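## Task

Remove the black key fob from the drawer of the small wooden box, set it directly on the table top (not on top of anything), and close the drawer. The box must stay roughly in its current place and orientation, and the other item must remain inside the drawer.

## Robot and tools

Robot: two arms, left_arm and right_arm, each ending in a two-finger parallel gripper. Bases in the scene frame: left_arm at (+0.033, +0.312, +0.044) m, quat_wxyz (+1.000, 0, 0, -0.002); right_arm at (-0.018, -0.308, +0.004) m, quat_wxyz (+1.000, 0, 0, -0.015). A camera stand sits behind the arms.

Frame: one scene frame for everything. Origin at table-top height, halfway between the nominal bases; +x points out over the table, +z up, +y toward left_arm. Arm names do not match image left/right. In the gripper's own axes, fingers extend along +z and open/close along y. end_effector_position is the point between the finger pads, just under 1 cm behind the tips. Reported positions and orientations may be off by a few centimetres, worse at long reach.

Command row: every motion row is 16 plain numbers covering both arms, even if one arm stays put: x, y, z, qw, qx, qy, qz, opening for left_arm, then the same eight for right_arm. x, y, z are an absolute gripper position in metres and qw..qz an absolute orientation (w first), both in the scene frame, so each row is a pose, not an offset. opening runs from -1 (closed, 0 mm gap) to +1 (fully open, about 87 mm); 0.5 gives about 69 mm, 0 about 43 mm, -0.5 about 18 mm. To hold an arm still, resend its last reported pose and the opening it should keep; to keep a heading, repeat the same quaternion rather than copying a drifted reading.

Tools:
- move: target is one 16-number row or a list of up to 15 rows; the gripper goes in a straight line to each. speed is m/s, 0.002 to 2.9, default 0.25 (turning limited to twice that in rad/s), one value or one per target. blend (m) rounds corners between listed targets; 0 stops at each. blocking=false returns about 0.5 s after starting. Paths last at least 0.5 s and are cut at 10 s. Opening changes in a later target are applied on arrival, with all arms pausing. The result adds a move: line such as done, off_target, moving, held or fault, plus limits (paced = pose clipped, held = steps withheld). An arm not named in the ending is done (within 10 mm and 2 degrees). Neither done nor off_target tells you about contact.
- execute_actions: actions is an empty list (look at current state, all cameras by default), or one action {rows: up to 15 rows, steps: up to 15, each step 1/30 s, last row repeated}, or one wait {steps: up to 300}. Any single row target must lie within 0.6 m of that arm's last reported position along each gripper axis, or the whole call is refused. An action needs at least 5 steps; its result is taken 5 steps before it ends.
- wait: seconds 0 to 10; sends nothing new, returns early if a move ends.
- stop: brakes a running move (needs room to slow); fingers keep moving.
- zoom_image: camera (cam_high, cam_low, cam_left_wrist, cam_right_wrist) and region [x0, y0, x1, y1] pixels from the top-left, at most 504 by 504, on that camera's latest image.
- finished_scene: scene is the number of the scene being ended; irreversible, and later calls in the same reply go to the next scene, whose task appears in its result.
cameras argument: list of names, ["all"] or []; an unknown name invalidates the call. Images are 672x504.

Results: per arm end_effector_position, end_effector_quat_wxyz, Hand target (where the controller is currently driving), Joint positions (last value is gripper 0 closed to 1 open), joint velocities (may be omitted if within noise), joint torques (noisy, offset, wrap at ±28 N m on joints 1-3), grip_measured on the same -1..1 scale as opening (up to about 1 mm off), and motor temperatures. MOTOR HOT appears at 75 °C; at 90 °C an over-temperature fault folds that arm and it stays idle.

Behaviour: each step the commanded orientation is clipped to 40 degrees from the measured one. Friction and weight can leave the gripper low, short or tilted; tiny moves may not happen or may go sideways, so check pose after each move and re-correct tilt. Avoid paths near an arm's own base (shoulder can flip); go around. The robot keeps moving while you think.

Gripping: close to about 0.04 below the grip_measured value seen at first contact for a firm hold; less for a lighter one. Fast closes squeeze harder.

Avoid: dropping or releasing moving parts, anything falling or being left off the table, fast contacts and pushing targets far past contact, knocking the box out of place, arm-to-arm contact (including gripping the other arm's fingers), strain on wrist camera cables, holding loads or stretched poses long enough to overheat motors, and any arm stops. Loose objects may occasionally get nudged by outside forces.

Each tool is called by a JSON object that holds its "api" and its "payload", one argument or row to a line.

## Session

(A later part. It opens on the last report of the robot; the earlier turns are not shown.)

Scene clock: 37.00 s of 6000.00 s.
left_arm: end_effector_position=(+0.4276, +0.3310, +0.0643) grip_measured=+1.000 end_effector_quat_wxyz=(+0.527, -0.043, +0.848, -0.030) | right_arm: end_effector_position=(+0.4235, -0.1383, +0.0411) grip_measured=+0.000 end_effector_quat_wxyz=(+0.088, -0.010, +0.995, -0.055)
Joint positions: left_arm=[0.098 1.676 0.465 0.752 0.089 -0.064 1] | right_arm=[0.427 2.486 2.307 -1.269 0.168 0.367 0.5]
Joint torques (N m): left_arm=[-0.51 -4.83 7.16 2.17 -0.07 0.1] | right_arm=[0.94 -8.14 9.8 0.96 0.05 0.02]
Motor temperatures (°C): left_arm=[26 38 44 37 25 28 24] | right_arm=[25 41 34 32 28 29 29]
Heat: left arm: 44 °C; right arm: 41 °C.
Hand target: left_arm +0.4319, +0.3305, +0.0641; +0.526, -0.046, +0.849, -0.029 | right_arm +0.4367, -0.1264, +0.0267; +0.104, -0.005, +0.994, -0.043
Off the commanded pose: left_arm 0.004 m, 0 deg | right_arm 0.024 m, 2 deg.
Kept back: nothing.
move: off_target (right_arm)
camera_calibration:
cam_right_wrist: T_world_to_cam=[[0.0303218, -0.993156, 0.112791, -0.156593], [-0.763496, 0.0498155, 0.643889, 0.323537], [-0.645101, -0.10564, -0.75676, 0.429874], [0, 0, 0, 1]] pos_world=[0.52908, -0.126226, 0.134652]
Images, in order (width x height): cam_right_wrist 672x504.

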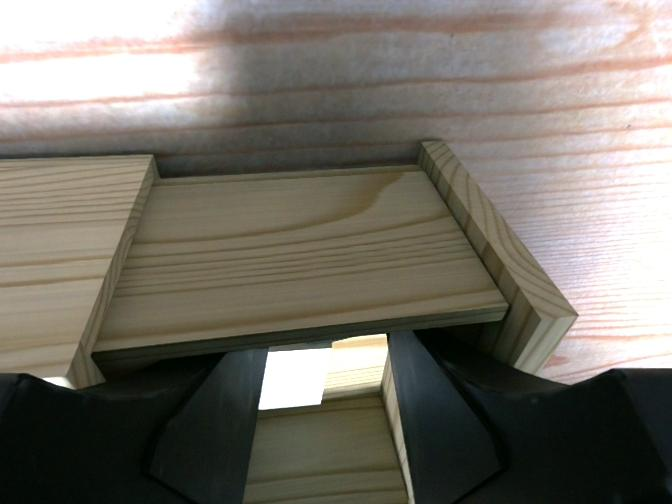

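{"api": "move", "payload": {
  "target": [0.432,0.3305,0.0641,0.526,-0.046,0.849,-0.029,1,0.44,-0.124,0.014,0.1044,-0.0046,0.9935,-0.0434,0.0],
  "speed": 0.06
}}

Scene clock: 37.93 s of 6000.00 s.
left_arm: end_effector_position=(+0.4276, +0.3310, +0.0643) grip_measured=+1.000 end_effector_quat_wxyz=(+0.527, -0.043, +0.848, -0.030) | right_arm: end_effector_position=(+0.4241, -0.1381, +0.0405) grip_measured=-0.001 end_effector_quat_wxyz=(+0.089, -0.010, +0.995, -0.055)
Joint positions: left_arm=[0.098 1.676 0.465 0.752 0.089 -0.064 1] | right_arm=[0.427 2.487 2.307 -1.266 0.168 0.367 0.5]
Joint torques (N m): left_arm=[-0.51 -4.79 7.16 2.18 -0.07 0.09] | right_arm=[1.2 -7.46 7.24 1.29 0.04 0.07]
Heat: left arm: 44 °C; right arm: 41 °C.
Hand target: left_arm +0.4319, +0.3305, +0.0641; +0.526, -0.046, +0.849, -0.029 | right_arm +0.4376, -0.1249, +0.0153; +0.104, -0.005, +0.994, -0.044
Off the commanded pose: left_arm 0.004 m, 0 deg | right_arm 0.034 m, 2 deg.
Kept back: nothing.
move: off_target (right_arm)

{"api": "move", "payload": {
  "target": [0.432,0.3305,0.0641,0.526,-0.046,0.849,-0.029,1,0.43,-0.133,0.033,0.1044,-0.0046,0.9935,-0.0434,-0.4],
  "speed": 0.06,
  "cameras": ["cam_right_wrist"]
}}

Scene clock: 38.87 s of 6000.00 s.
left_arm: end_effector_position=(+0.4276, +0.3310, +0.0643) grip_measured=+1.000 end_effector_quat_wxyz=(+0.527, -0.043, +0.848, -0.030) | right_arm: end_effector_position=(+0.4260, -0.1371, +0.0383) grip_measured=-0.179 end_effector_quat_wxyz=(+0.094, -0.008, +0.994, -0.052)
Joint positions: left_arm=[0.098 1.676 0.465 0.752 0.089 -0.064 1] | right_arm=[0.427 2.479 2.284 -1.238 0.168 0.369 0.41]
Joint torques (N m): left_arm=[-0.54 -4.82 7.16 2.17 -0.07 0.09] | right_arm=[0.29 -11.97 4.74 0.91 0.01 -0.04]
Heat: left arm: 44 °C; right arm: 41 °C.
Hand target: left_arm +0.4319, +0.3305, +0.0641; +0.526, -0.046, +0.849, -0.029 | right_arm +0.4298, -0.1329, +0.0331; +0.103, -0.005, +0.994, -0.044
Off the commanded pose: left_arm 0.004 m, 0 deg | right_arm 0.008 m, 2 deg.
Kept back: nothing.
move: done
camera_calibration:
cam_right_wrist: T_world_to_cam=[[0.0266972, -0.993895, 0.10705, -0.153464], [-0.771779, 0.0475676, 0.63411, 0.330737], [-0.635331, -0.0995479, -0.765797, 0.426487], [0, 0, 0, 1]] pos_world=[0.530313, -0.125803, 0.133307]
Images, in order (width x height): cam_right_wrist 672x504.

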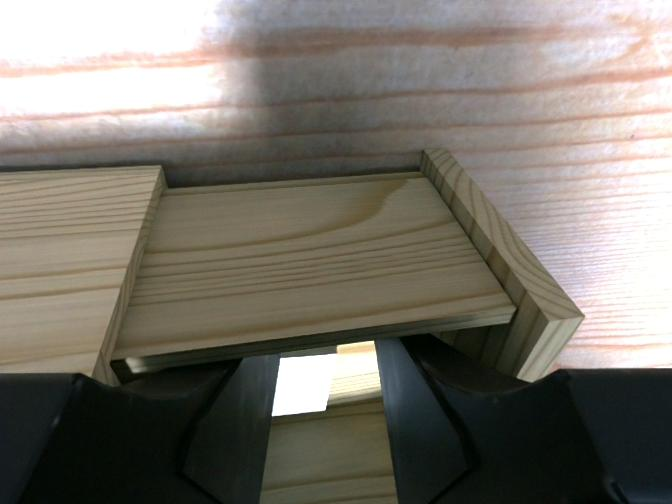

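{"api": "move", "payload": {
  "target": [
    [0.432,0.3305,0.0641,0.526,-0.046,0.849,-0.029,1,0.428,-0.133,0.12,0.1305,-0.0046,0.9905,-0.0434,-0.4],
    [0.432,0.3305,0.0641,0.526,-0.046,0.849,-0.029,1,0.41,-0.15,0.175,0.174,0,0.985,0,-0.4]
  ],
  "speed": [0.12,0.2],
  "blend": [0.02,0],
  "cameras": ["cam_low","cam_right_wrist"]
}}

Scene clock: 40.57 s of 6000.00 s.
left_arm: end_effector_position=(+0.4276, +0.3310, +0.0643) grip_measured=+1.000 end_effector_quat_wxyz=(+0.527, -0.043, +0.848, -0.030) | right_arm: end_effector_position=(+0.4080, -0.1503, +0.1632) grip_measured=-0.179 end_effector_quat_wxyz=(+0.157, +0.002, +0.988, -0.011)
Joint positions: left_arm=[0.098 1.676 0.465 0.752 0.089 -0.064 1] | right_arm=[0.403 2.252 2.383 -1.416 0.135 0.358 0.41]
Joint torques (N m): left_arm=[-0.54 -4.81 7.1 2.16 -0.06 0.09] | right_arm=[-0.27 -12.37 7.24 0.84 0 -0.25]
Heat: left arm: 44 °C; right arm: 41 °C.
Hand target: left_arm +0.4319, +0.3305, +0.0641; +0.526, -0.046, +0.849, -0.029 | right_arm +0.4098, -0.1501, +0.1750; +0.174, +0.000, +0.985, +0.000
Off the commanded pose: left_arm 0.004 m, 0 deg | right_arm 0.012 m, 2 deg.
Kept back: nothing.
move: off_target (right_arm)
camera_calibration:
cam_right_wrist: T_world_to_cam=[[0.0126703, -0.99957, 0.0264329, -0.161499], [-0.845257, 0.00341619, 0.534349, 0.277782], [-0.53421, -0.029113, -0.844851, 0.49157], [0, 0, 0, 1]] pos_world=[0.499445, -0.148067, 0.27114]
Images, in order (width x height): cam_low 672x504, cam_right_wrist 672x504.

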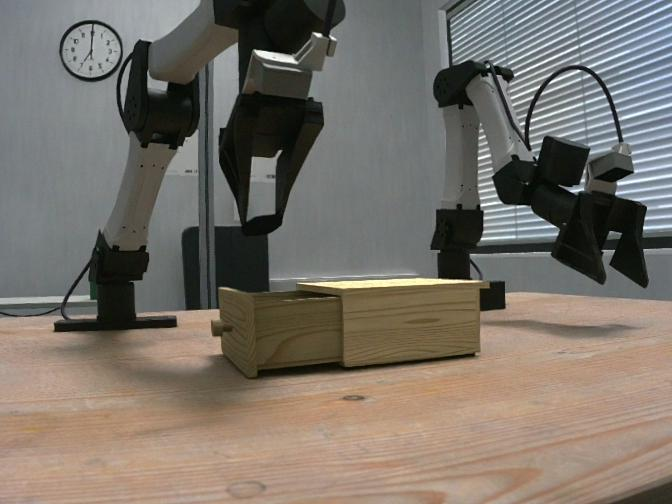

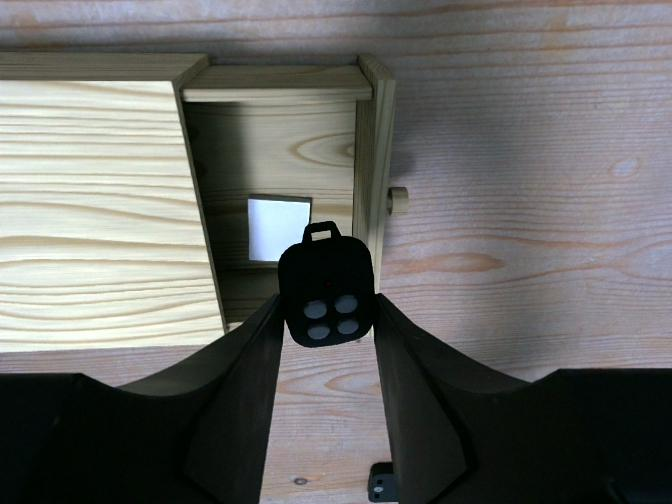

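{"api": "move", "payload": {
  "target": [
    [0.432,0.3305,0.0641,0.526,-0.046,0.849,-0.029,1,0.38,-0.32,0.14,0.13,0,0.9914,0,-0.4],
    [0.432,0.3305,0.0641,0.526,-0.046,0.849,-0.029,1,0.37,-0.34,0.04,0.096,0,0.9954,0,-0.4]
  ],
  "speed": [0.25,0.1],
  "blend": [0.02,0],
  "cameras": ["cam_high","cam_low","cam_right_wrist"]
}}

Scene clock: 43.07 s of 6000.00 s.
left_arm: end_effector_position=(+0.4276, +0.3310, +0.0643) grip_measured=+1.000 end_effector_quat_wxyz=(+0.527, -0.043, +0.848, -0.030) | right_arm: end_effector_position=(+0.3668, -0.3385, +0.0433) grip_measured=-0.179 end_effector_quat_wxyz=(+0.090, +0.001, +0.996, -0.004)
Joint positions: left_arm=[0.098 1.676 0.465 0.752 0.089 -0.064 1] | right_arm=[-0.044 2.029 1.558 -0.919 -0.004 -0.071 0.41]
Joint torques (N m): left_arm=[-0.53 -4.85 7.19 2.16 -0.07 0.09] | right_arm=[-0.64 -8.36 7.02 0.73 -0.11 -0.25]
Heat: left arm: 44 °C; right arm: 41 °C.
Hand target: left_arm +0.4319, +0.3305, +0.0641; +0.526, -0.046, +0.849, -0.029 | right_arm +0.3699, -0.3400, +0.0401; +0.096, +0.000, +0.995, +0.000
Off the commanded pose: left_arm 0.004 m, 0 deg | right_arm 0.005 m, 1 deg.
Kept back: nothing.
move: done
camera_calibration:
cam_right_wrist: T_world_to_cam=[[0.0169451, -0.999801, 0.0105203, -0.346821], [-0.766331, -0.00622839, 0.642415, 0.270845], [-0.642222, -0.0189479, -0.766284, 0.402467], [0, 0, 0, 1]] pos_world=[0.471907, -0.337439, 0.138058]
Images, in order (width x height): cam_high 672x504, cam_low 672x504, cam_right_wrist 672x504.

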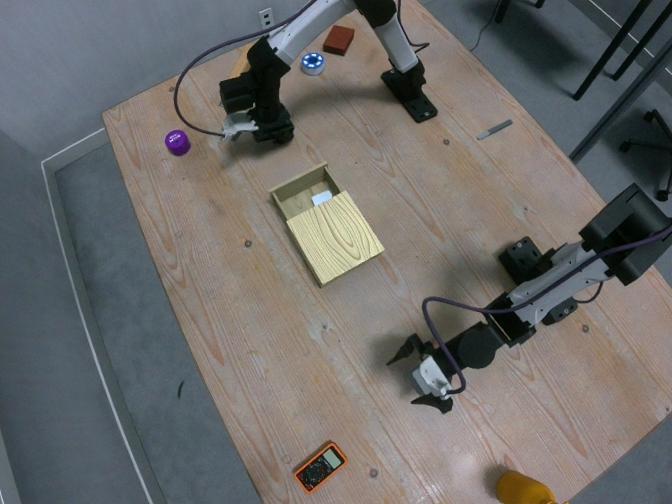

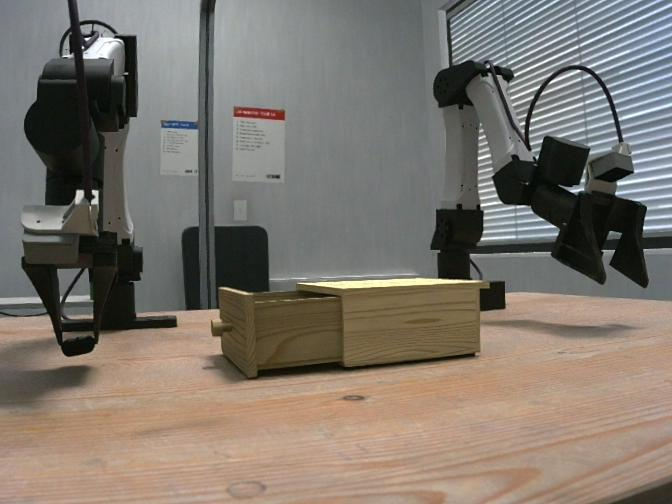

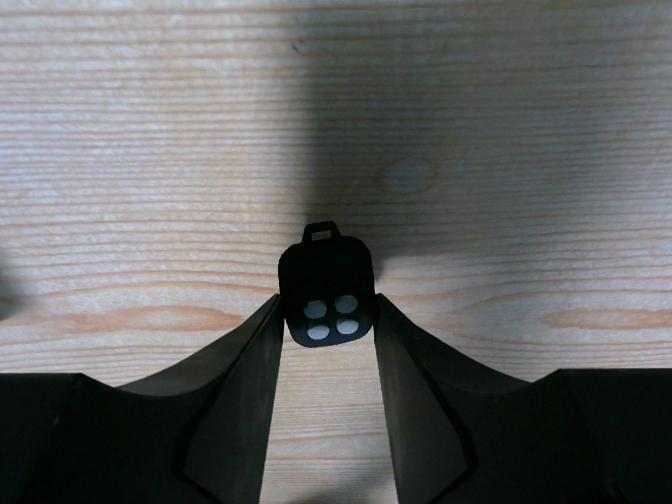

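Lower in steps.

{"api": "move", "payload": {
  "target": [
    [0.432,0.3305,0.0641,0.526,-0.046,0.849,-0.029,1,0.37,-0.34,0.018,0.096,0,0.9954,0,-0.4]
  ],
  "speed": 0.04,
  "cameras": ["cam_low"]
}}

{"api": "zoom_image", "payload": {
  "camera": "cam_low",
  "region": [0, 270, 200, 420]
}}

Scene clock: 44.13 s of 6000.00 s.
left_arm: end_effector_position=(+0.4276, +0.3310, +0.0643) grip_measured=+1.000 end_effector_quat_wxyz=(+0.527, -0.043, +0.848, -0.030) | right_arm: end_effector_position=(+0.3665, -0.3384, +0.0273) grip_measured=-0.179 end_effector_quat_wxyz=(+0.094, +0.001, +0.996, -0.004)
Joint positions: left_arm=[0.098 1.676 0.465 0.752 0.089 -0.064 1] | right_arm=[-0.044 2.037 1.504 -0.849 -0.005 -0.072 0.41]
Joint torques (N m): left_arm=[-0.54 -4.85 7.17 2.17 -0.08 0.09] | right_arm=[-0.64 -7.25 6.6 0.82 -0.1 -0.21]
Heat: left arm: 44 °C; right arm: 41 °C.
Hand target: left_arm +0.4319, +0.3305, +0.0641; +0.526, -0.046, +0.849, -0.029 | right_arm +0.3697, -0.3399, +0.0182; +0.096, +0.000, +0.995, +0.000
Off the commanded pose: left_arm 0.004 m, 0 deg | right_arm 0.010 m, 1 deg.
Kept back: nothing.
move: done
Images, in order (width x height): cam_low 672x504.

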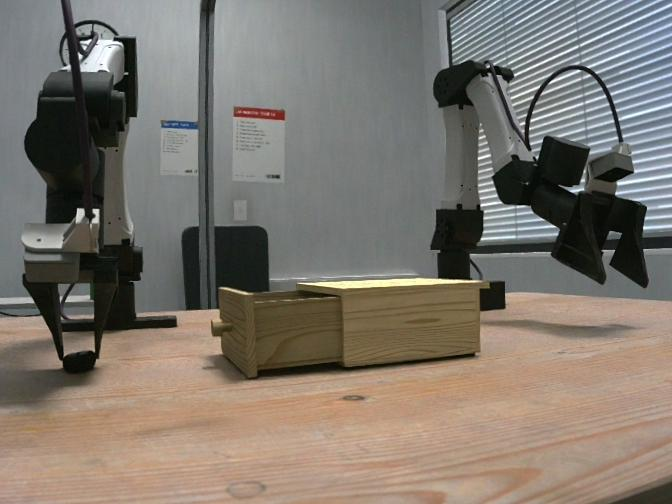

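Scaled by 2.520 from the camera's 672x504 image, which has a finer 960x720 frame.

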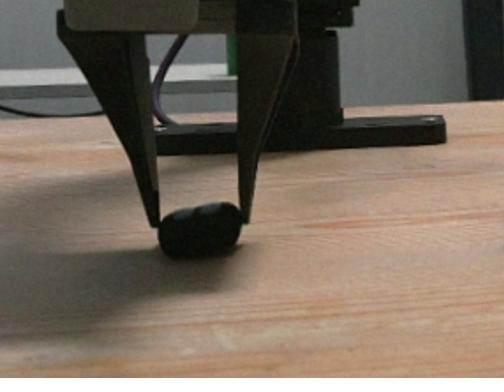

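{"api": "move", "payload": {
  "target": [
    [0.432,0.3305,0.0641,0.526,-0.046,0.849,-0.029,1,0.37,-0.34,0.009,0.096,0,0.9954,0,-0.4]
  ],
  "speed": 0.04,
  "cameras": ["cam_low"]
}}

{"api": "zoom_image", "payload": {
  "camera": "cam_low",
  "region": [0, 270, 200, 420]
}}

Scene clock: 47.00 s of 6000.00 s.
left_arm: end_effector_position=(+0.4276, +0.3310, +0.0643) grip_measured=+1.000 end_effector_quat_wxyz=(+0.527, -0.043, +0.848, -0.030) | right_arm: end_effector_position=(+0.3664, -0.3384, +0.0262) grip_measured=-0.179 end_effector_quat_wxyz=(+0.095, +0.001, +0.996, -0.004)
Joint positions: left_arm=[0.098 1.676 0.465 0.752 0.089 -0.064 1] | right_arm=[-0.044 2.037 1.5 -0.844 -0.005 -0.072 0.41]
Joint torques (N m): left_arm=[-0.53 -4.81 7.17 2.17 -0.07 0.09] | right_arm=[-0.69 -6.5 5.04 1.07 -0.11 -0.26]
Heat: left arm: 45 °C; right arm: 41 °C.
Hand target: left_arm +0.4319, +0.3305, +0.0641; +0.526, -0.046, +0.849, -0.029 | right_arm +0.3692, -0.3399, +0.0096; +0.096, +0.000, +0.995, +0.000
Off the commanded pose: left_arm 0.004 m, 0 deg | right_arm 0.018 m, 1 deg.
Kept back: nothing.
move: off_target (right_arm)
Images, in order (width x height): cam_low 672x504.

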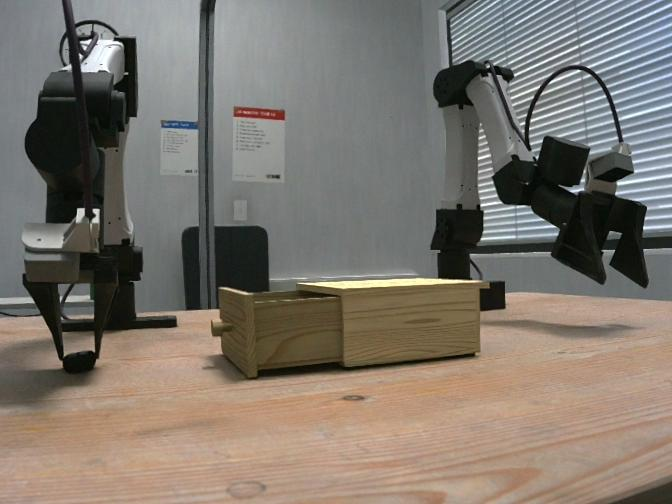

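Scaled by 2.520 from the camera's 672x504 image, which has a finer 960x720 frame.

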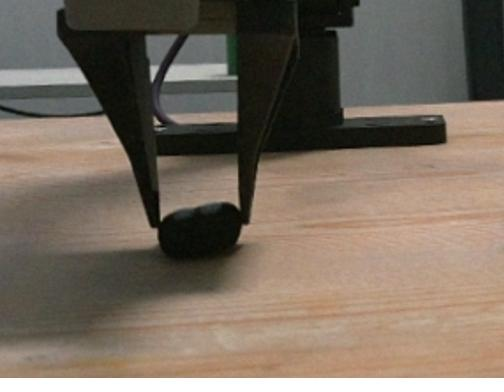

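{"api": "move", "payload": {
  "target": [
    [0.428,0.331,0.0641,0.526,-0.046,0.849,-0.029,1,0.366,-0.3385,0.024,0.096,0,0.9954,0,0.2],
    [0.41,0.25,0.14,0.35,0,0.937,0,-0.9,0.366,-0.3385,0.10,0.13,0,0.9914,0,0.2],
    [0.39,0.14,0.17,0.174,0,0.985,0,-1,0.38,-0.26,0.12,0.13,0,0.9914,0,-1]
  ],
  "speed": [0.1,0.25,0.25],
  "cameras": ["all"]
}}

Scene clock: 52.43 s of 6000.00 s.
left_arm: end_effector_position=(+0.3869, +0.1420, +0.1695) grip_measured=-0.993 end_effector_quat_wxyz=(+0.176, +0.004, +0.984, +0.001) | right_arm: end_effector_position=(+0.3739, -0.2602, +0.1203) grip_measured=-0.973 end_effector_quat_wxyz=(+0.129, -0.004, +0.992, +0.004)
Joint positions: left_arm=[-0.47 1.871 1.668 -1.05 -0.159 -0.442 0.004] | right_arm=[0.148 1.958 1.759 -1.115 0.021 0.107 0.013]
Joint torques (N m): left_arm=[0.09 -7.54 9.06 1.14 -0.1 0.06] | right_arm=[0.4 -6.78 10.88 0.61 0.12 -0.05]
Heat: left arm: 45 °C; right arm: 42 °C.
Hand target: left_arm +0.3899, +0.1401, +0.1700; +0.174, +0.000, +0.985, +0.000 | right_arm +0.3798, -0.2600, +0.1200; +0.130, +0.000, +0.991, +0.000
Off the commanded pose: left_arm 0.004 m, 0 deg | right_arm 0.006 m, 1 deg.
Kept back: nothing.
move: done
camera_calibration:
cam_left_wrist: T_world_to_cam=[[-0.0051472, -0.999866, -0.0155334, 0.144682], [-0.879564, -0.00286345, 0.475771, 0.284756], [-0.475752, 0.0161115, -0.879432, 0.475416], [0, 0, 0, 1]] pos_world=[0.477387, 0.137818, 0.284865]
cam_right_wrist: T_world_to_cam=[[0.0299001, -0.999546, -0.00363493, -0.272618], [-0.813348, -0.0264437, 0.581177, 0.246993], [-0.581009, -0.0144208, -0.813769, 0.451508], [0, 0, 0, 1]] pos_world=[0.471372, -0.259452, 0.222886]

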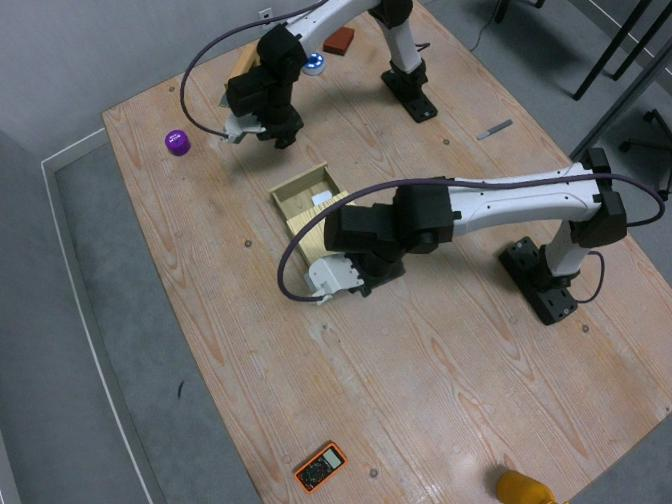

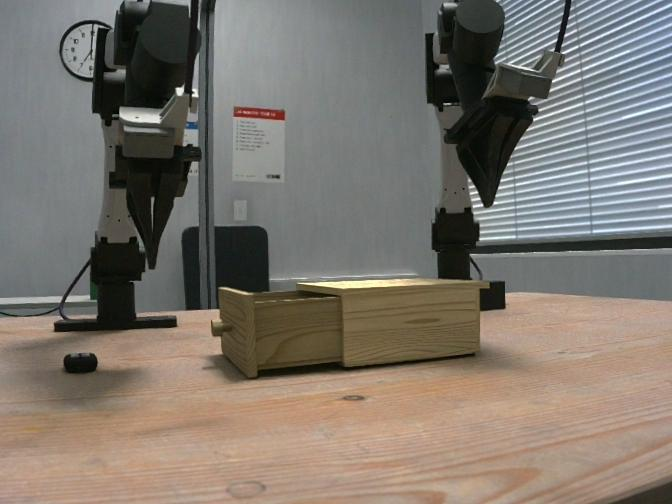

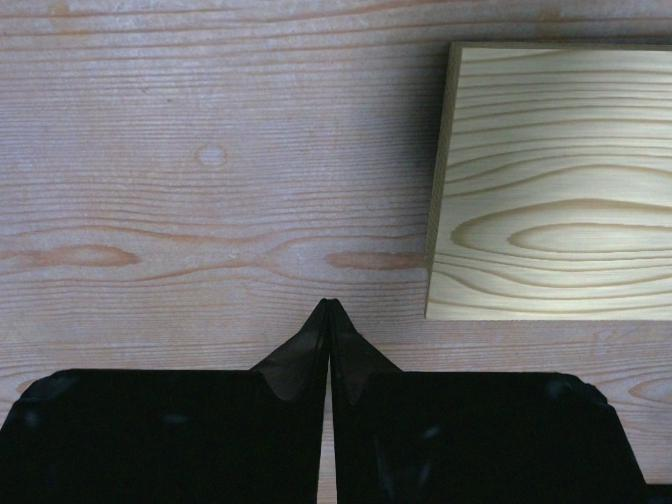

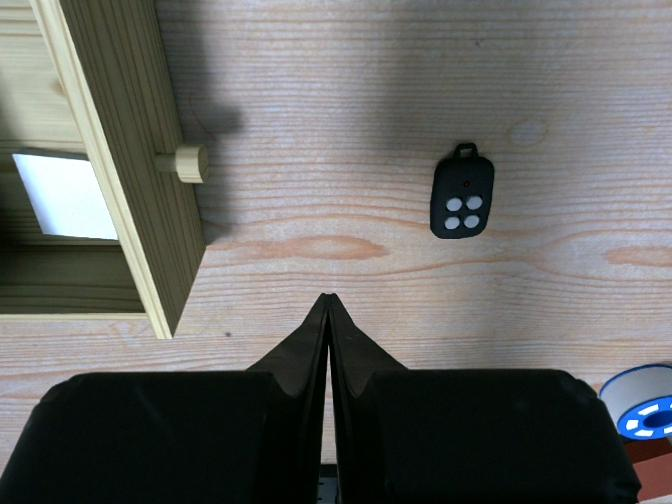

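{"api": "move", "payload": {
  "target": [
    [0.40,0.135,0.10,0.1294,-0.017,0.9829,-0.1294,-1,0.402,-0.235,0.10,0.0867,0.0091,0.9907,0.1041,-1],
    [0.402,0.116,0.030,0.1294,-0.017,0.9829,-0.1294,-1,0.405,-0.222,0.03,0.0867,0.0091,0.9907,0.1041,-1],
    [0.402,0.100,0.028,0.1294,-0.017,0.9829,-0.1294,-1,0.405,-0.217,0.03,0.0867,0.0091,0.9907,0.1041,-1]
  ],
  "speed": [0.2,0.1,0.05],
  "cameras": ["all"]
}}

Scene clock: 56.43 s of 6000.00 s.
left_arm: end_effector_position=(+0.3937, +0.1028, +0.0287) grip_measured=-0.993 end_effector_quat_wxyz=(+0.120, -0.014, +0.984, -0.130) | right_arm: end_effector_position=(+0.4025, -0.2211, +0.0378) grip_measured=-0.973 end_effector_quat_wxyz=(+0.088, +0.008, +0.991, +0.102)
Joint positions: left_arm=[-0.421 2.069 1.348 -0.518 0.132 -0.475 0.004] | right_arm=[0.145 2.181 1.754 -0.942 -0.18 0.15 0.013]
Joint torques (N m): left_arm=[-0.09 -8.76 8.25 1.41 -0.05 0.11] | right_arm=[0.72 -8.32 7.56 0.71 -0.12 -0.07]
Heat: left arm: 45 °C; right arm: 41 °C.
Hand target: left_arm +0.4018, +0.1002, +0.0281; +0.129, -0.017, +0.983, -0.129 | right_arm +0.4048, -0.2171, +0.0301; +0.087, +0.009, +0.991, +0.104
Off the commanded pose: left_arm 0.009 m, 1 deg | right_arm 0.009 m, 0 deg.
Kept back: nothing.
move: done
camera_calibration:
cam_left_wrist: T_world_to_cam=[[-0.00414628, -0.968861, 0.247571, 0.0922225], [-0.82172, 0.144389, 0.551297, 0.317523], [-0.569876, -0.201149, -0.796731, 0.412519], [0, 0, 0, 1]] pos_world=[0.496382, 0.126482, 0.130786]
cam_right_wrist: T_world_to_cam=[[0.0221914, -0.979266, -0.201361, -0.219589], [-0.763448, -0.146639, 0.629003, 0.270812], [-0.645488, 0.13977, -0.750872, 0.459289], [0, 0, 0, 1]] pos_world=[0.50809, -0.239519, 0.130309]

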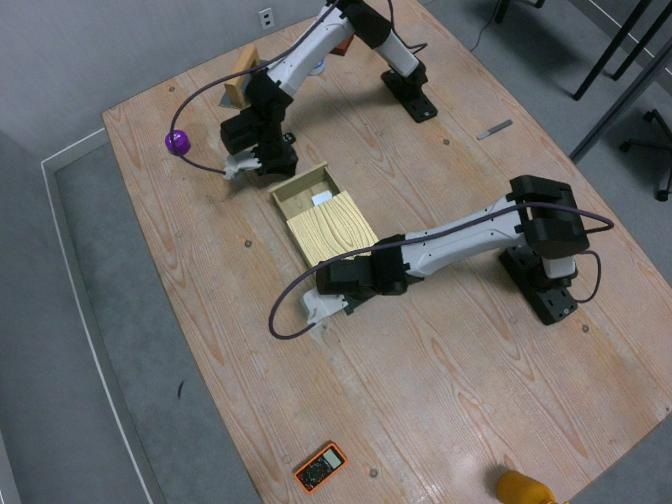

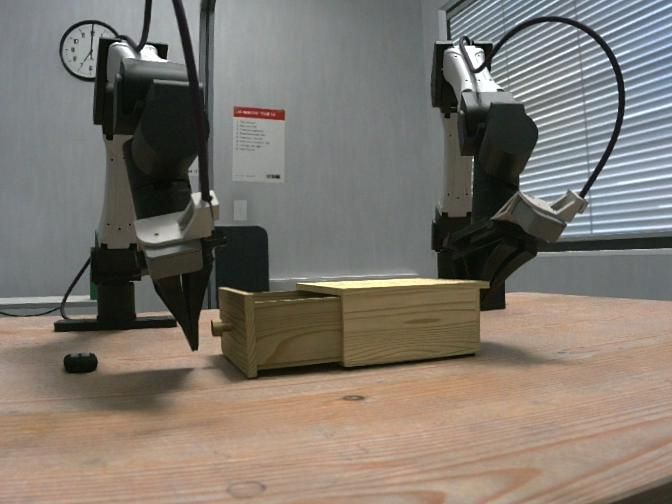

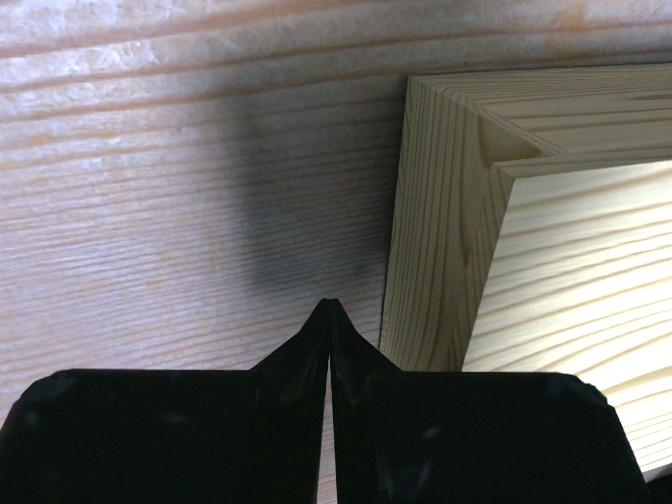

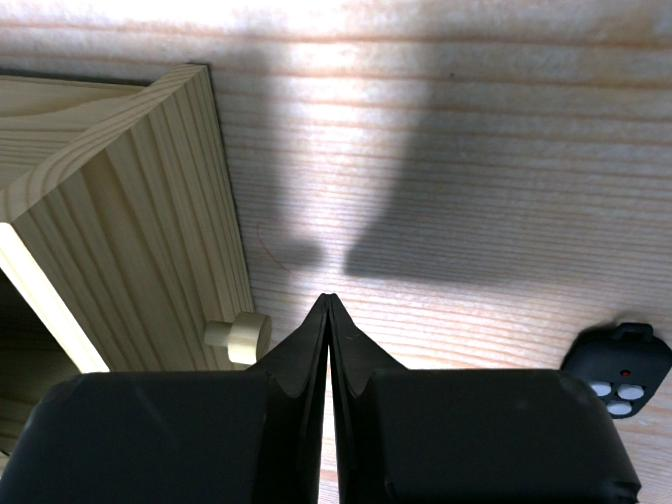

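{"api": "move", "payload": {
  "target": [
    [0.402,0.100,0.028,0.1294,-0.017,0.9829,-0.1294,-1,0.398,-0.205,0.03,0.0867,0.0091,0.9907,0.1041,-1],
    [0.402,0.100,0.028,0.1294,-0.017,0.9829,-0.1294,-1,0.398,-0.150,0.03,0.0867,0.0091,0.9907,0.1041,-1]
  ],
  "speed": 0.06,
  "cameras": ["all"]
}}

Scene clock: 58.67 s of 6000.00 s.
left_arm: end_effector_position=(+0.3937, +0.1027, +0.0287) grip_measured=-0.993 end_effector_quat_wxyz=(+0.120, -0.015, +0.984, -0.131) | right_arm: end_effector_position=(+0.3924, -0.1731, +0.0310) grip_measured=-0.974 end_effector_quat_wxyz=(+0.086, +0.012, +0.994, +0.072)
Joint positions: left_arm=[-0.421 2.069 1.348 -0.518 0.132 -0.477 0.004] | right_arm=[0.281 2.189 1.746 -0.923 -0.094 0.284 0.013]
Joint torques (N m): left_arm=[-0.13 -8.77 8.28 1.4 -0.06 0.11] | right_arm=[2.35 -7.97 10.73 0.71 -0.55 0.08]
Heat: left arm: 44 °C; right arm: 41 °C.
Hand target: left_arm +0.4018, +0.1002, +0.0281; +0.129, -0.017, +0.983, -0.129 | right_arm +0.3970, -0.1507, +0.0307; +0.087, +0.009, +0.991, +0.104
Off the commanded pose: left_arm 0.009 m, 1 deg | right_arm 0.024 m, 4 deg.
Kept back: nothing.
move: off_target (right_arm)
camera_calibration:
cam_left_wrist: T_world_to_cam=[[-0.00229502, -0.96875, 0.248028, 0.0914504], [-0.821703, 0.143182, 0.551636, 0.317651], [-0.569911, -0.20254, -0.796354, 0.412626], [0, 0, 0, 1]] pos_world=[0.496385, 0.126684, 0.130686]
cam_right_wrist: T_world_to_cam=[[0.0099668, -0.9896, -0.143504, -0.172522], [-0.761671, -0.100497, 0.640124, 0.281315], [-0.647888, 0.102922, -0.754751, 0.435587], [0, 0, 0, 1]] pos_world=[0.4982, -0.187288, 0.123926]

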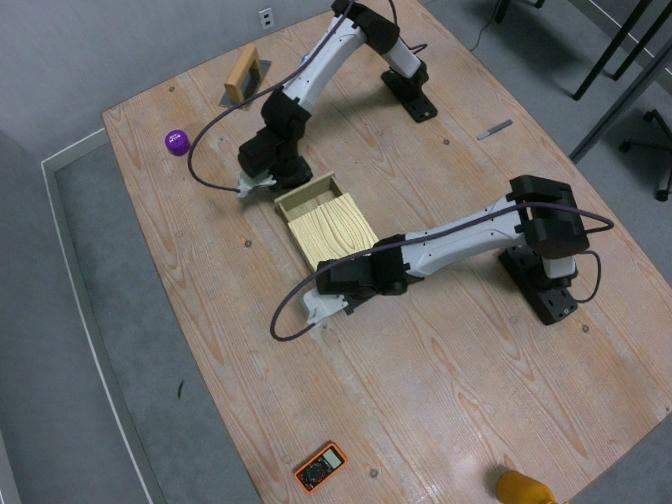

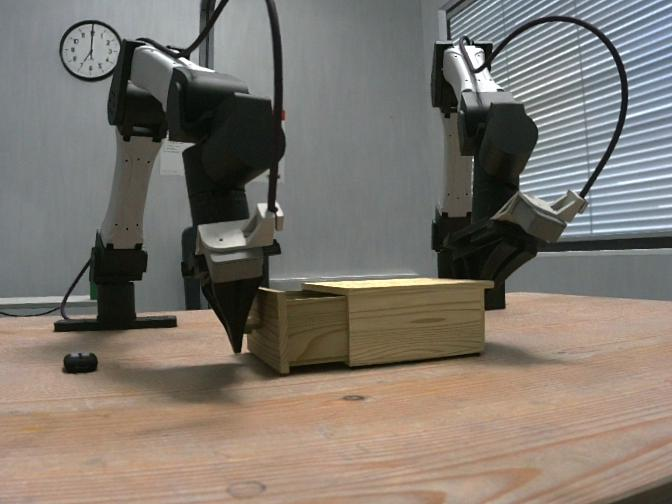

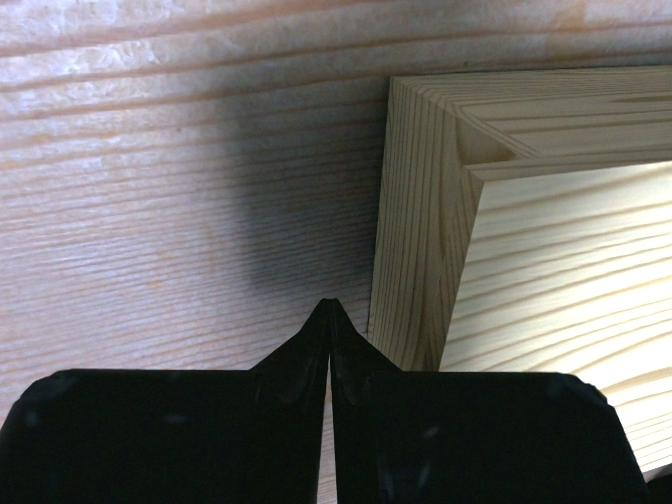

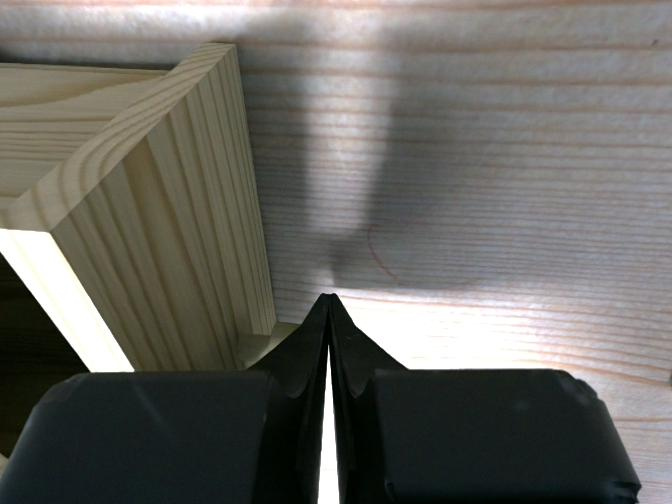

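{"api": "move", "payload": {
  "target": [
    [0.402,0.100,0.028,0.1294,-0.017,0.9829,-0.1294,-1,0.400,-0.105,0.028,0.0867,0.0091,0.9907,0.1041,-1]
  ],
  "speed": 0.05,
  "cameras": ["all"]
}}

Scene clock: 60.13 s of 6000.00 s.
left_arm: end_effector_position=(+0.3937, +0.1027, +0.0287) grip_measured=-0.993 end_effector_quat_wxyz=(+0.120, -0.015, +0.984, -0.131) | right_arm: end_effector_position=(+0.3931, -0.1360, +0.0314) grip_measured=-0.974 end_effector_quat_wxyz=(+0.080, +0.017, +0.994, +0.068)
Joint positions: left_arm=[-0.421 2.069 1.348 -0.518 0.132 -0.477 0.003] | right_arm=[0.362 2.247 1.844 -0.969 -0.074 0.373 0.013]
Joint torques (N m): left_arm=[-0.14 -8.77 8.27 1.42 -0.06 0.1] | right_arm=[3.58 -7.98 10.82 0.94 -0.54 0.11]
Heat: left arm: 44 °C; right arm: 41 °C.
Hand target: left_arm +0.4018, +0.1001, +0.0281; +0.129, -0.017, +0.983, -0.129 | right_arm +0.3981, -0.1059, +0.0291; +0.086, +0.008, +0.991, +0.104
Off the commanded pose: left_arm 0.009 m, 1 deg | right_arm 0.032 m, 4 deg.
Kept back: nothing.
move: off_target (right_arm)
camera_calibration:
cam_left_wrist: T_world_to_cam=[[-0.00229502, -0.96875, 0.248028, 0.0914504], [-0.821703, 0.143182, 0.551636, 0.317651], [-0.569911, -0.20254, -0.796354, 0.412626], [0, 0, 0, 1]] pos_world=[0.496385, 0.126684, 0.130686]
cam_right_wrist: T_world_to_cam=[[-0.00127829, -0.990539, -0.137225, -0.131711], [-0.754494, -0.0891066, 0.65023, 0.283721], [-0.656306, 0.104367, -0.747242, 0.435765], [0, 0, 0, 1]] pos_world=[0.499892, -0.150663, 0.123064]

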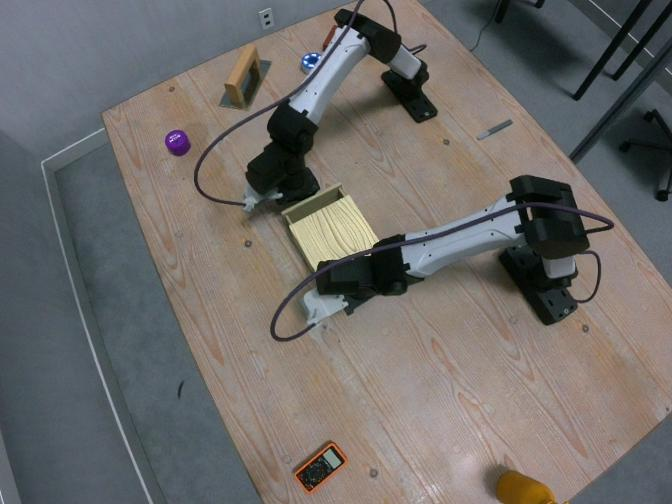

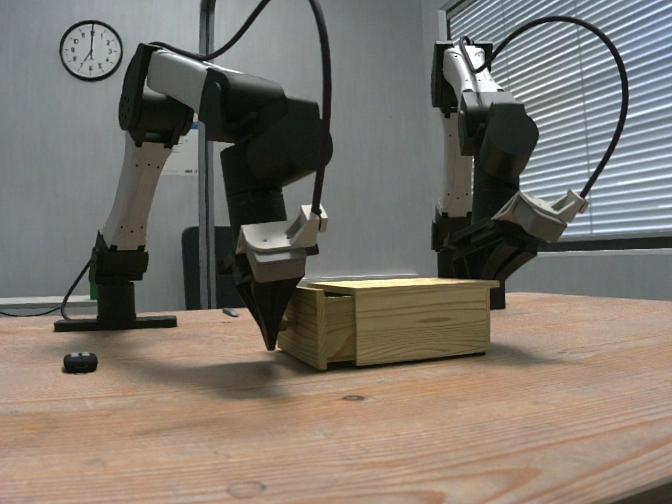

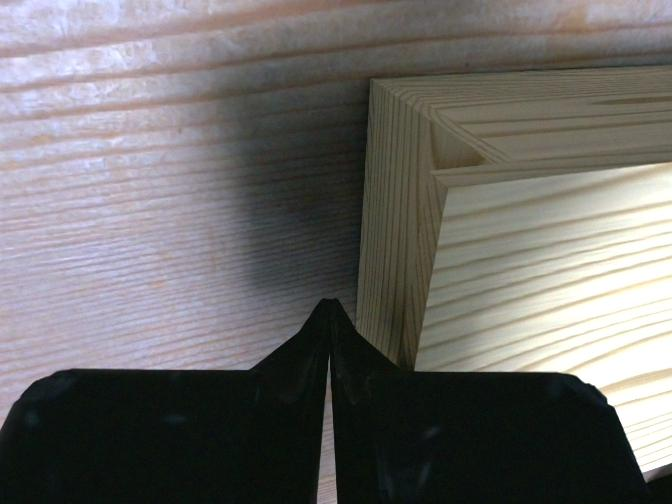

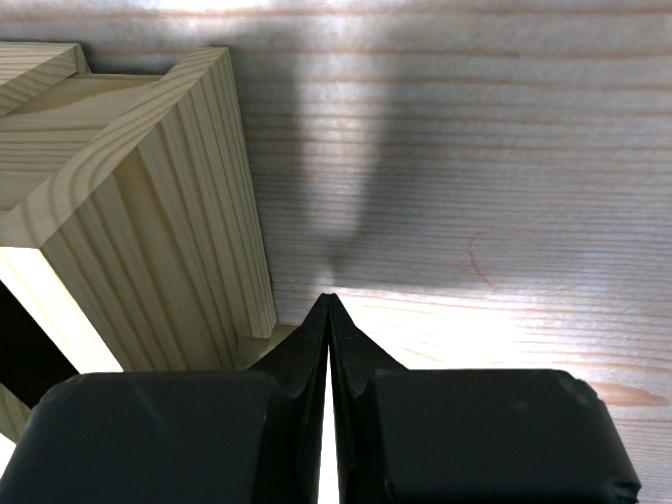

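{"api": "move", "payload": {
  "target": [
    [0.402,0.100,0.028,0.1294,-0.017,0.9829,-0.1294,-1,0.400,-0.075,0.028,0.0867,0.0091,0.9907,0.1041,-1]
  ],
  "speed": 0.05,
  "cameras": ["all"]
}}

Scene clock: 61.27 s of 6000.00 s.
left_arm: end_effector_position=(+0.3937, +0.1028, +0.0287) grip_measured=-0.993 end_effector_quat_wxyz=(+0.120, -0.015, +0.984, -0.130) | right_arm: end_effector_position=(+0.3941, -0.1114, +0.0318) grip_measured=-0.974 end_effector_quat_wxyz=(+0.080, +0.018, +0.995, +0.062)
Joint positions: left_arm=[-0.421 2.069 1.348 -0.518 0.132 -0.478 0.003] | right_arm=[0.416 2.294 1.925 -1.006 -0.051 0.428 0.013]
Joint torques (N m): left_arm=[-0.13 -8.72 8.23 1.42 -0.06 0.1] | right_arm=[4.14 -8.08 10.92 1.04 -0.64 0.15]
Heat: left arm: 44 °C; right arm: 41 °C.
Hand target: left_arm +0.4018, +0.1001, +0.0281; +0.129, -0.017, +0.983, -0.129 | right_arm +0.3976, -0.0764, +0.0294; +0.086, +0.008, +0.991, +0.104
Off the commanded pose: left_arm 0.009 m, 1 deg | right_arm 0.037 m, 5 deg.
Kept back: nothing.
move: off_target (right_arm)
camera_calibration:
cam_left_wrist: T_world_to_cam=[[-0.00185886, -0.968806, 0.247813, 0.0912693], [-0.821788, 0.142682, 0.55164, 0.317756], [-0.569791, -0.202624, -0.796418, 0.412586], [0, 0, 0, 1]] pos_world=[0.496385, 0.126684, 0.130686]
cam_right_wrist: T_world_to_cam=[[-0.0057681, -0.992121, -0.125154, -0.106042], [-0.753838, -0.0779191, 0.652424, 0.287361], [-0.657035, 0.098109, -0.747449, 0.433744], [0, 0, 0, 1]] pos_world=[0.500997, -0.12537, 0.123449]

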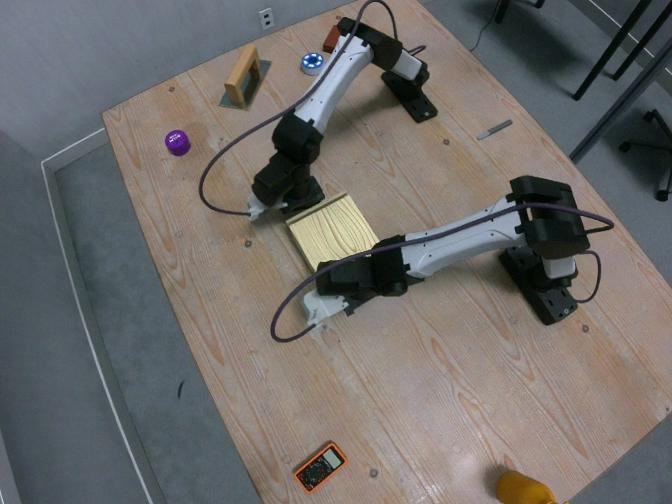

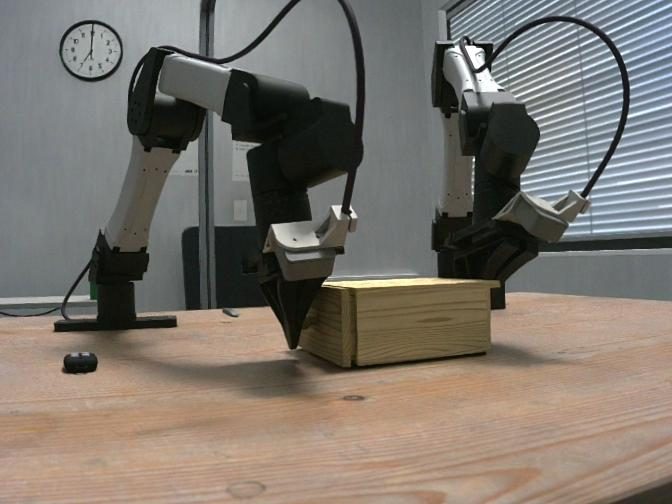

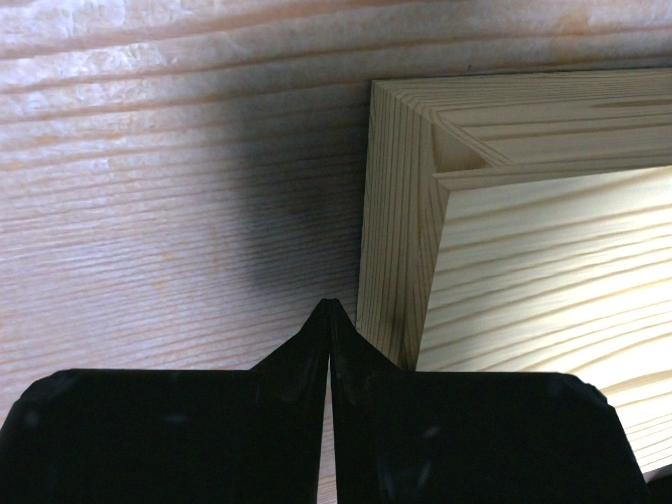

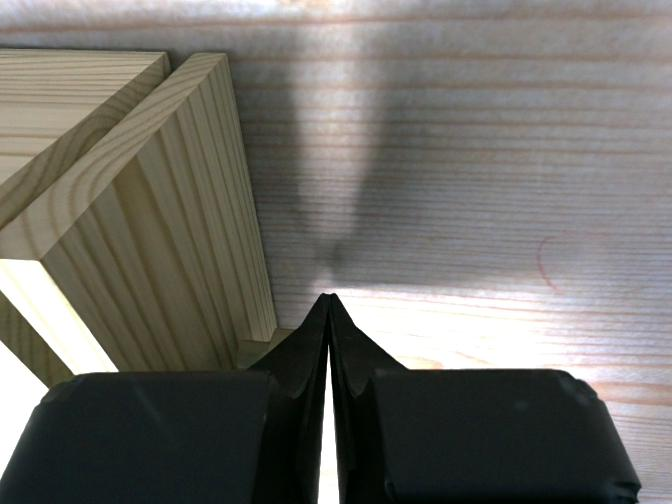

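Nearly shut; the left stop holds the box. Finish.

{"api": "move", "payload": {
  "target": [
    [0.402,0.100,0.028,0.1294,-0.017,0.9829,-0.1294,-1,0.400,-0.062,0.028,0.0867,0.0091,0.9907,0.1041,-1]
  ],
  "speed": 0.04,
  "cameras": ["all"]
}}

{"api": "zoom_image", "payload": {
  "camera": "cam_low",
  "region": [260, 250, 520, 390]
}}

Scene clock: 62.20 s of 6000.00 s.
left_arm: end_effector_position=(+0.3940, +0.1032, +0.0286) grip_measured=-0.993 end_effector_quat_wxyz=(+0.121, -0.015, +0.984, -0.129) | right_arm: end_effector_position=(+0.3954, -0.1097, +0.0315) grip_measured=-0.974 end_effector_quat_wxyz=(+0.080, +0.022, +0.995, +0.047)
Joint positions: left_arm=[-0.421 2.069 1.348 -0.518 0.129 -0.478 0.003] | right_arm=[0.429 2.314 1.961 -1.033 -0.021 0.445 0.013]
Joint torques (N m): left_arm=[-0.12 -8.79 8.23 1.41 -0.03 0.11] | right_arm=[5.05 -8.21 11.07 1.08 -0.87 0.26]
Heat: left arm: 44 °C; right arm: 41 °C.
Hand target: left_arm +0.4018, +0.1000, +0.0281; +0.129, -0.017, +0.983, -0.130 | right_arm +0.3964, -0.0644, +0.0302; +0.085, +0.008, +0.991, +0.103
Off the commanded pose: left_arm 0.009 m, 1 deg | right_arm 0.048 m, 7 deg.
Kept back: nothing.
move: off_target (right_arm)
camera_calibration:
cam_left_wrist: T_world_to_cam=[[-0.0012652, -0.969375, 0.245583, 0.0916032], [-0.822485, 0.140693, 0.551111, 0.31841], [-0.568785, -0.201291, -0.797475, 0.41225], [0, 0, 0, 1]] pos_world=[0.496485, 0.126982, 0.130783]
cam_right_wrist: T_world_to_cam=[[-0.0154902, -0.995269, -0.0959117, -0.101878], [-0.754422, -0.0513194, 0.654381, 0.291735], [-0.656207, 0.0824944, -0.750058, 0.432334], [0, 0, 0, 1]] pos_world=[0.502213, -0.12209, 0.123599]

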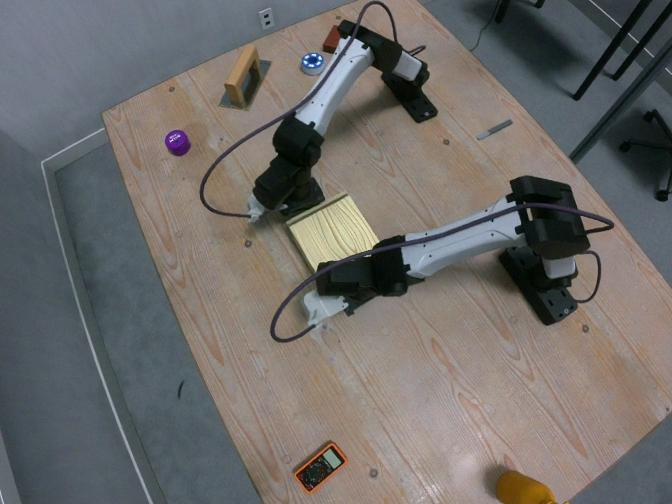

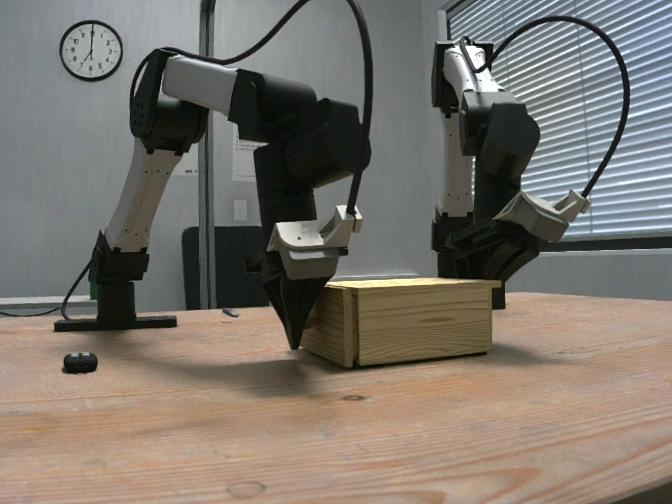

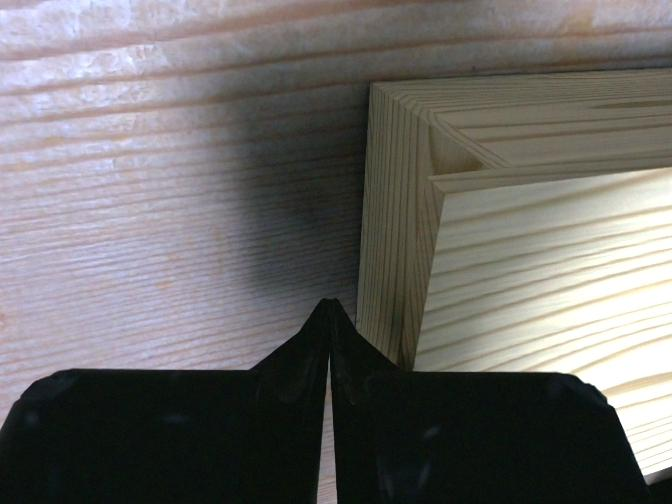

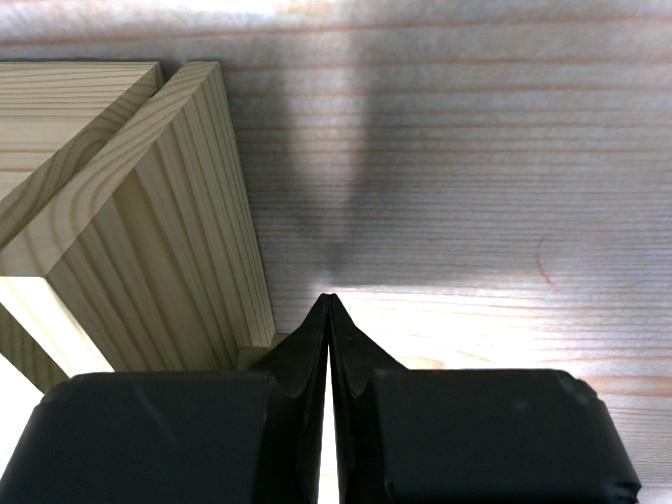

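Scaled by 1.938 from the camera's 672x504 image, which has a finer 960x720 frame.

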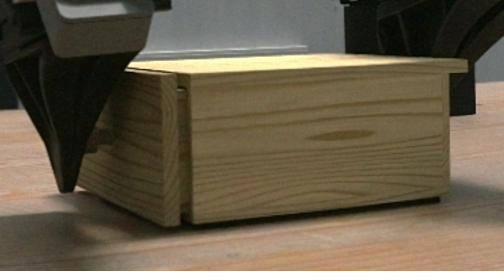

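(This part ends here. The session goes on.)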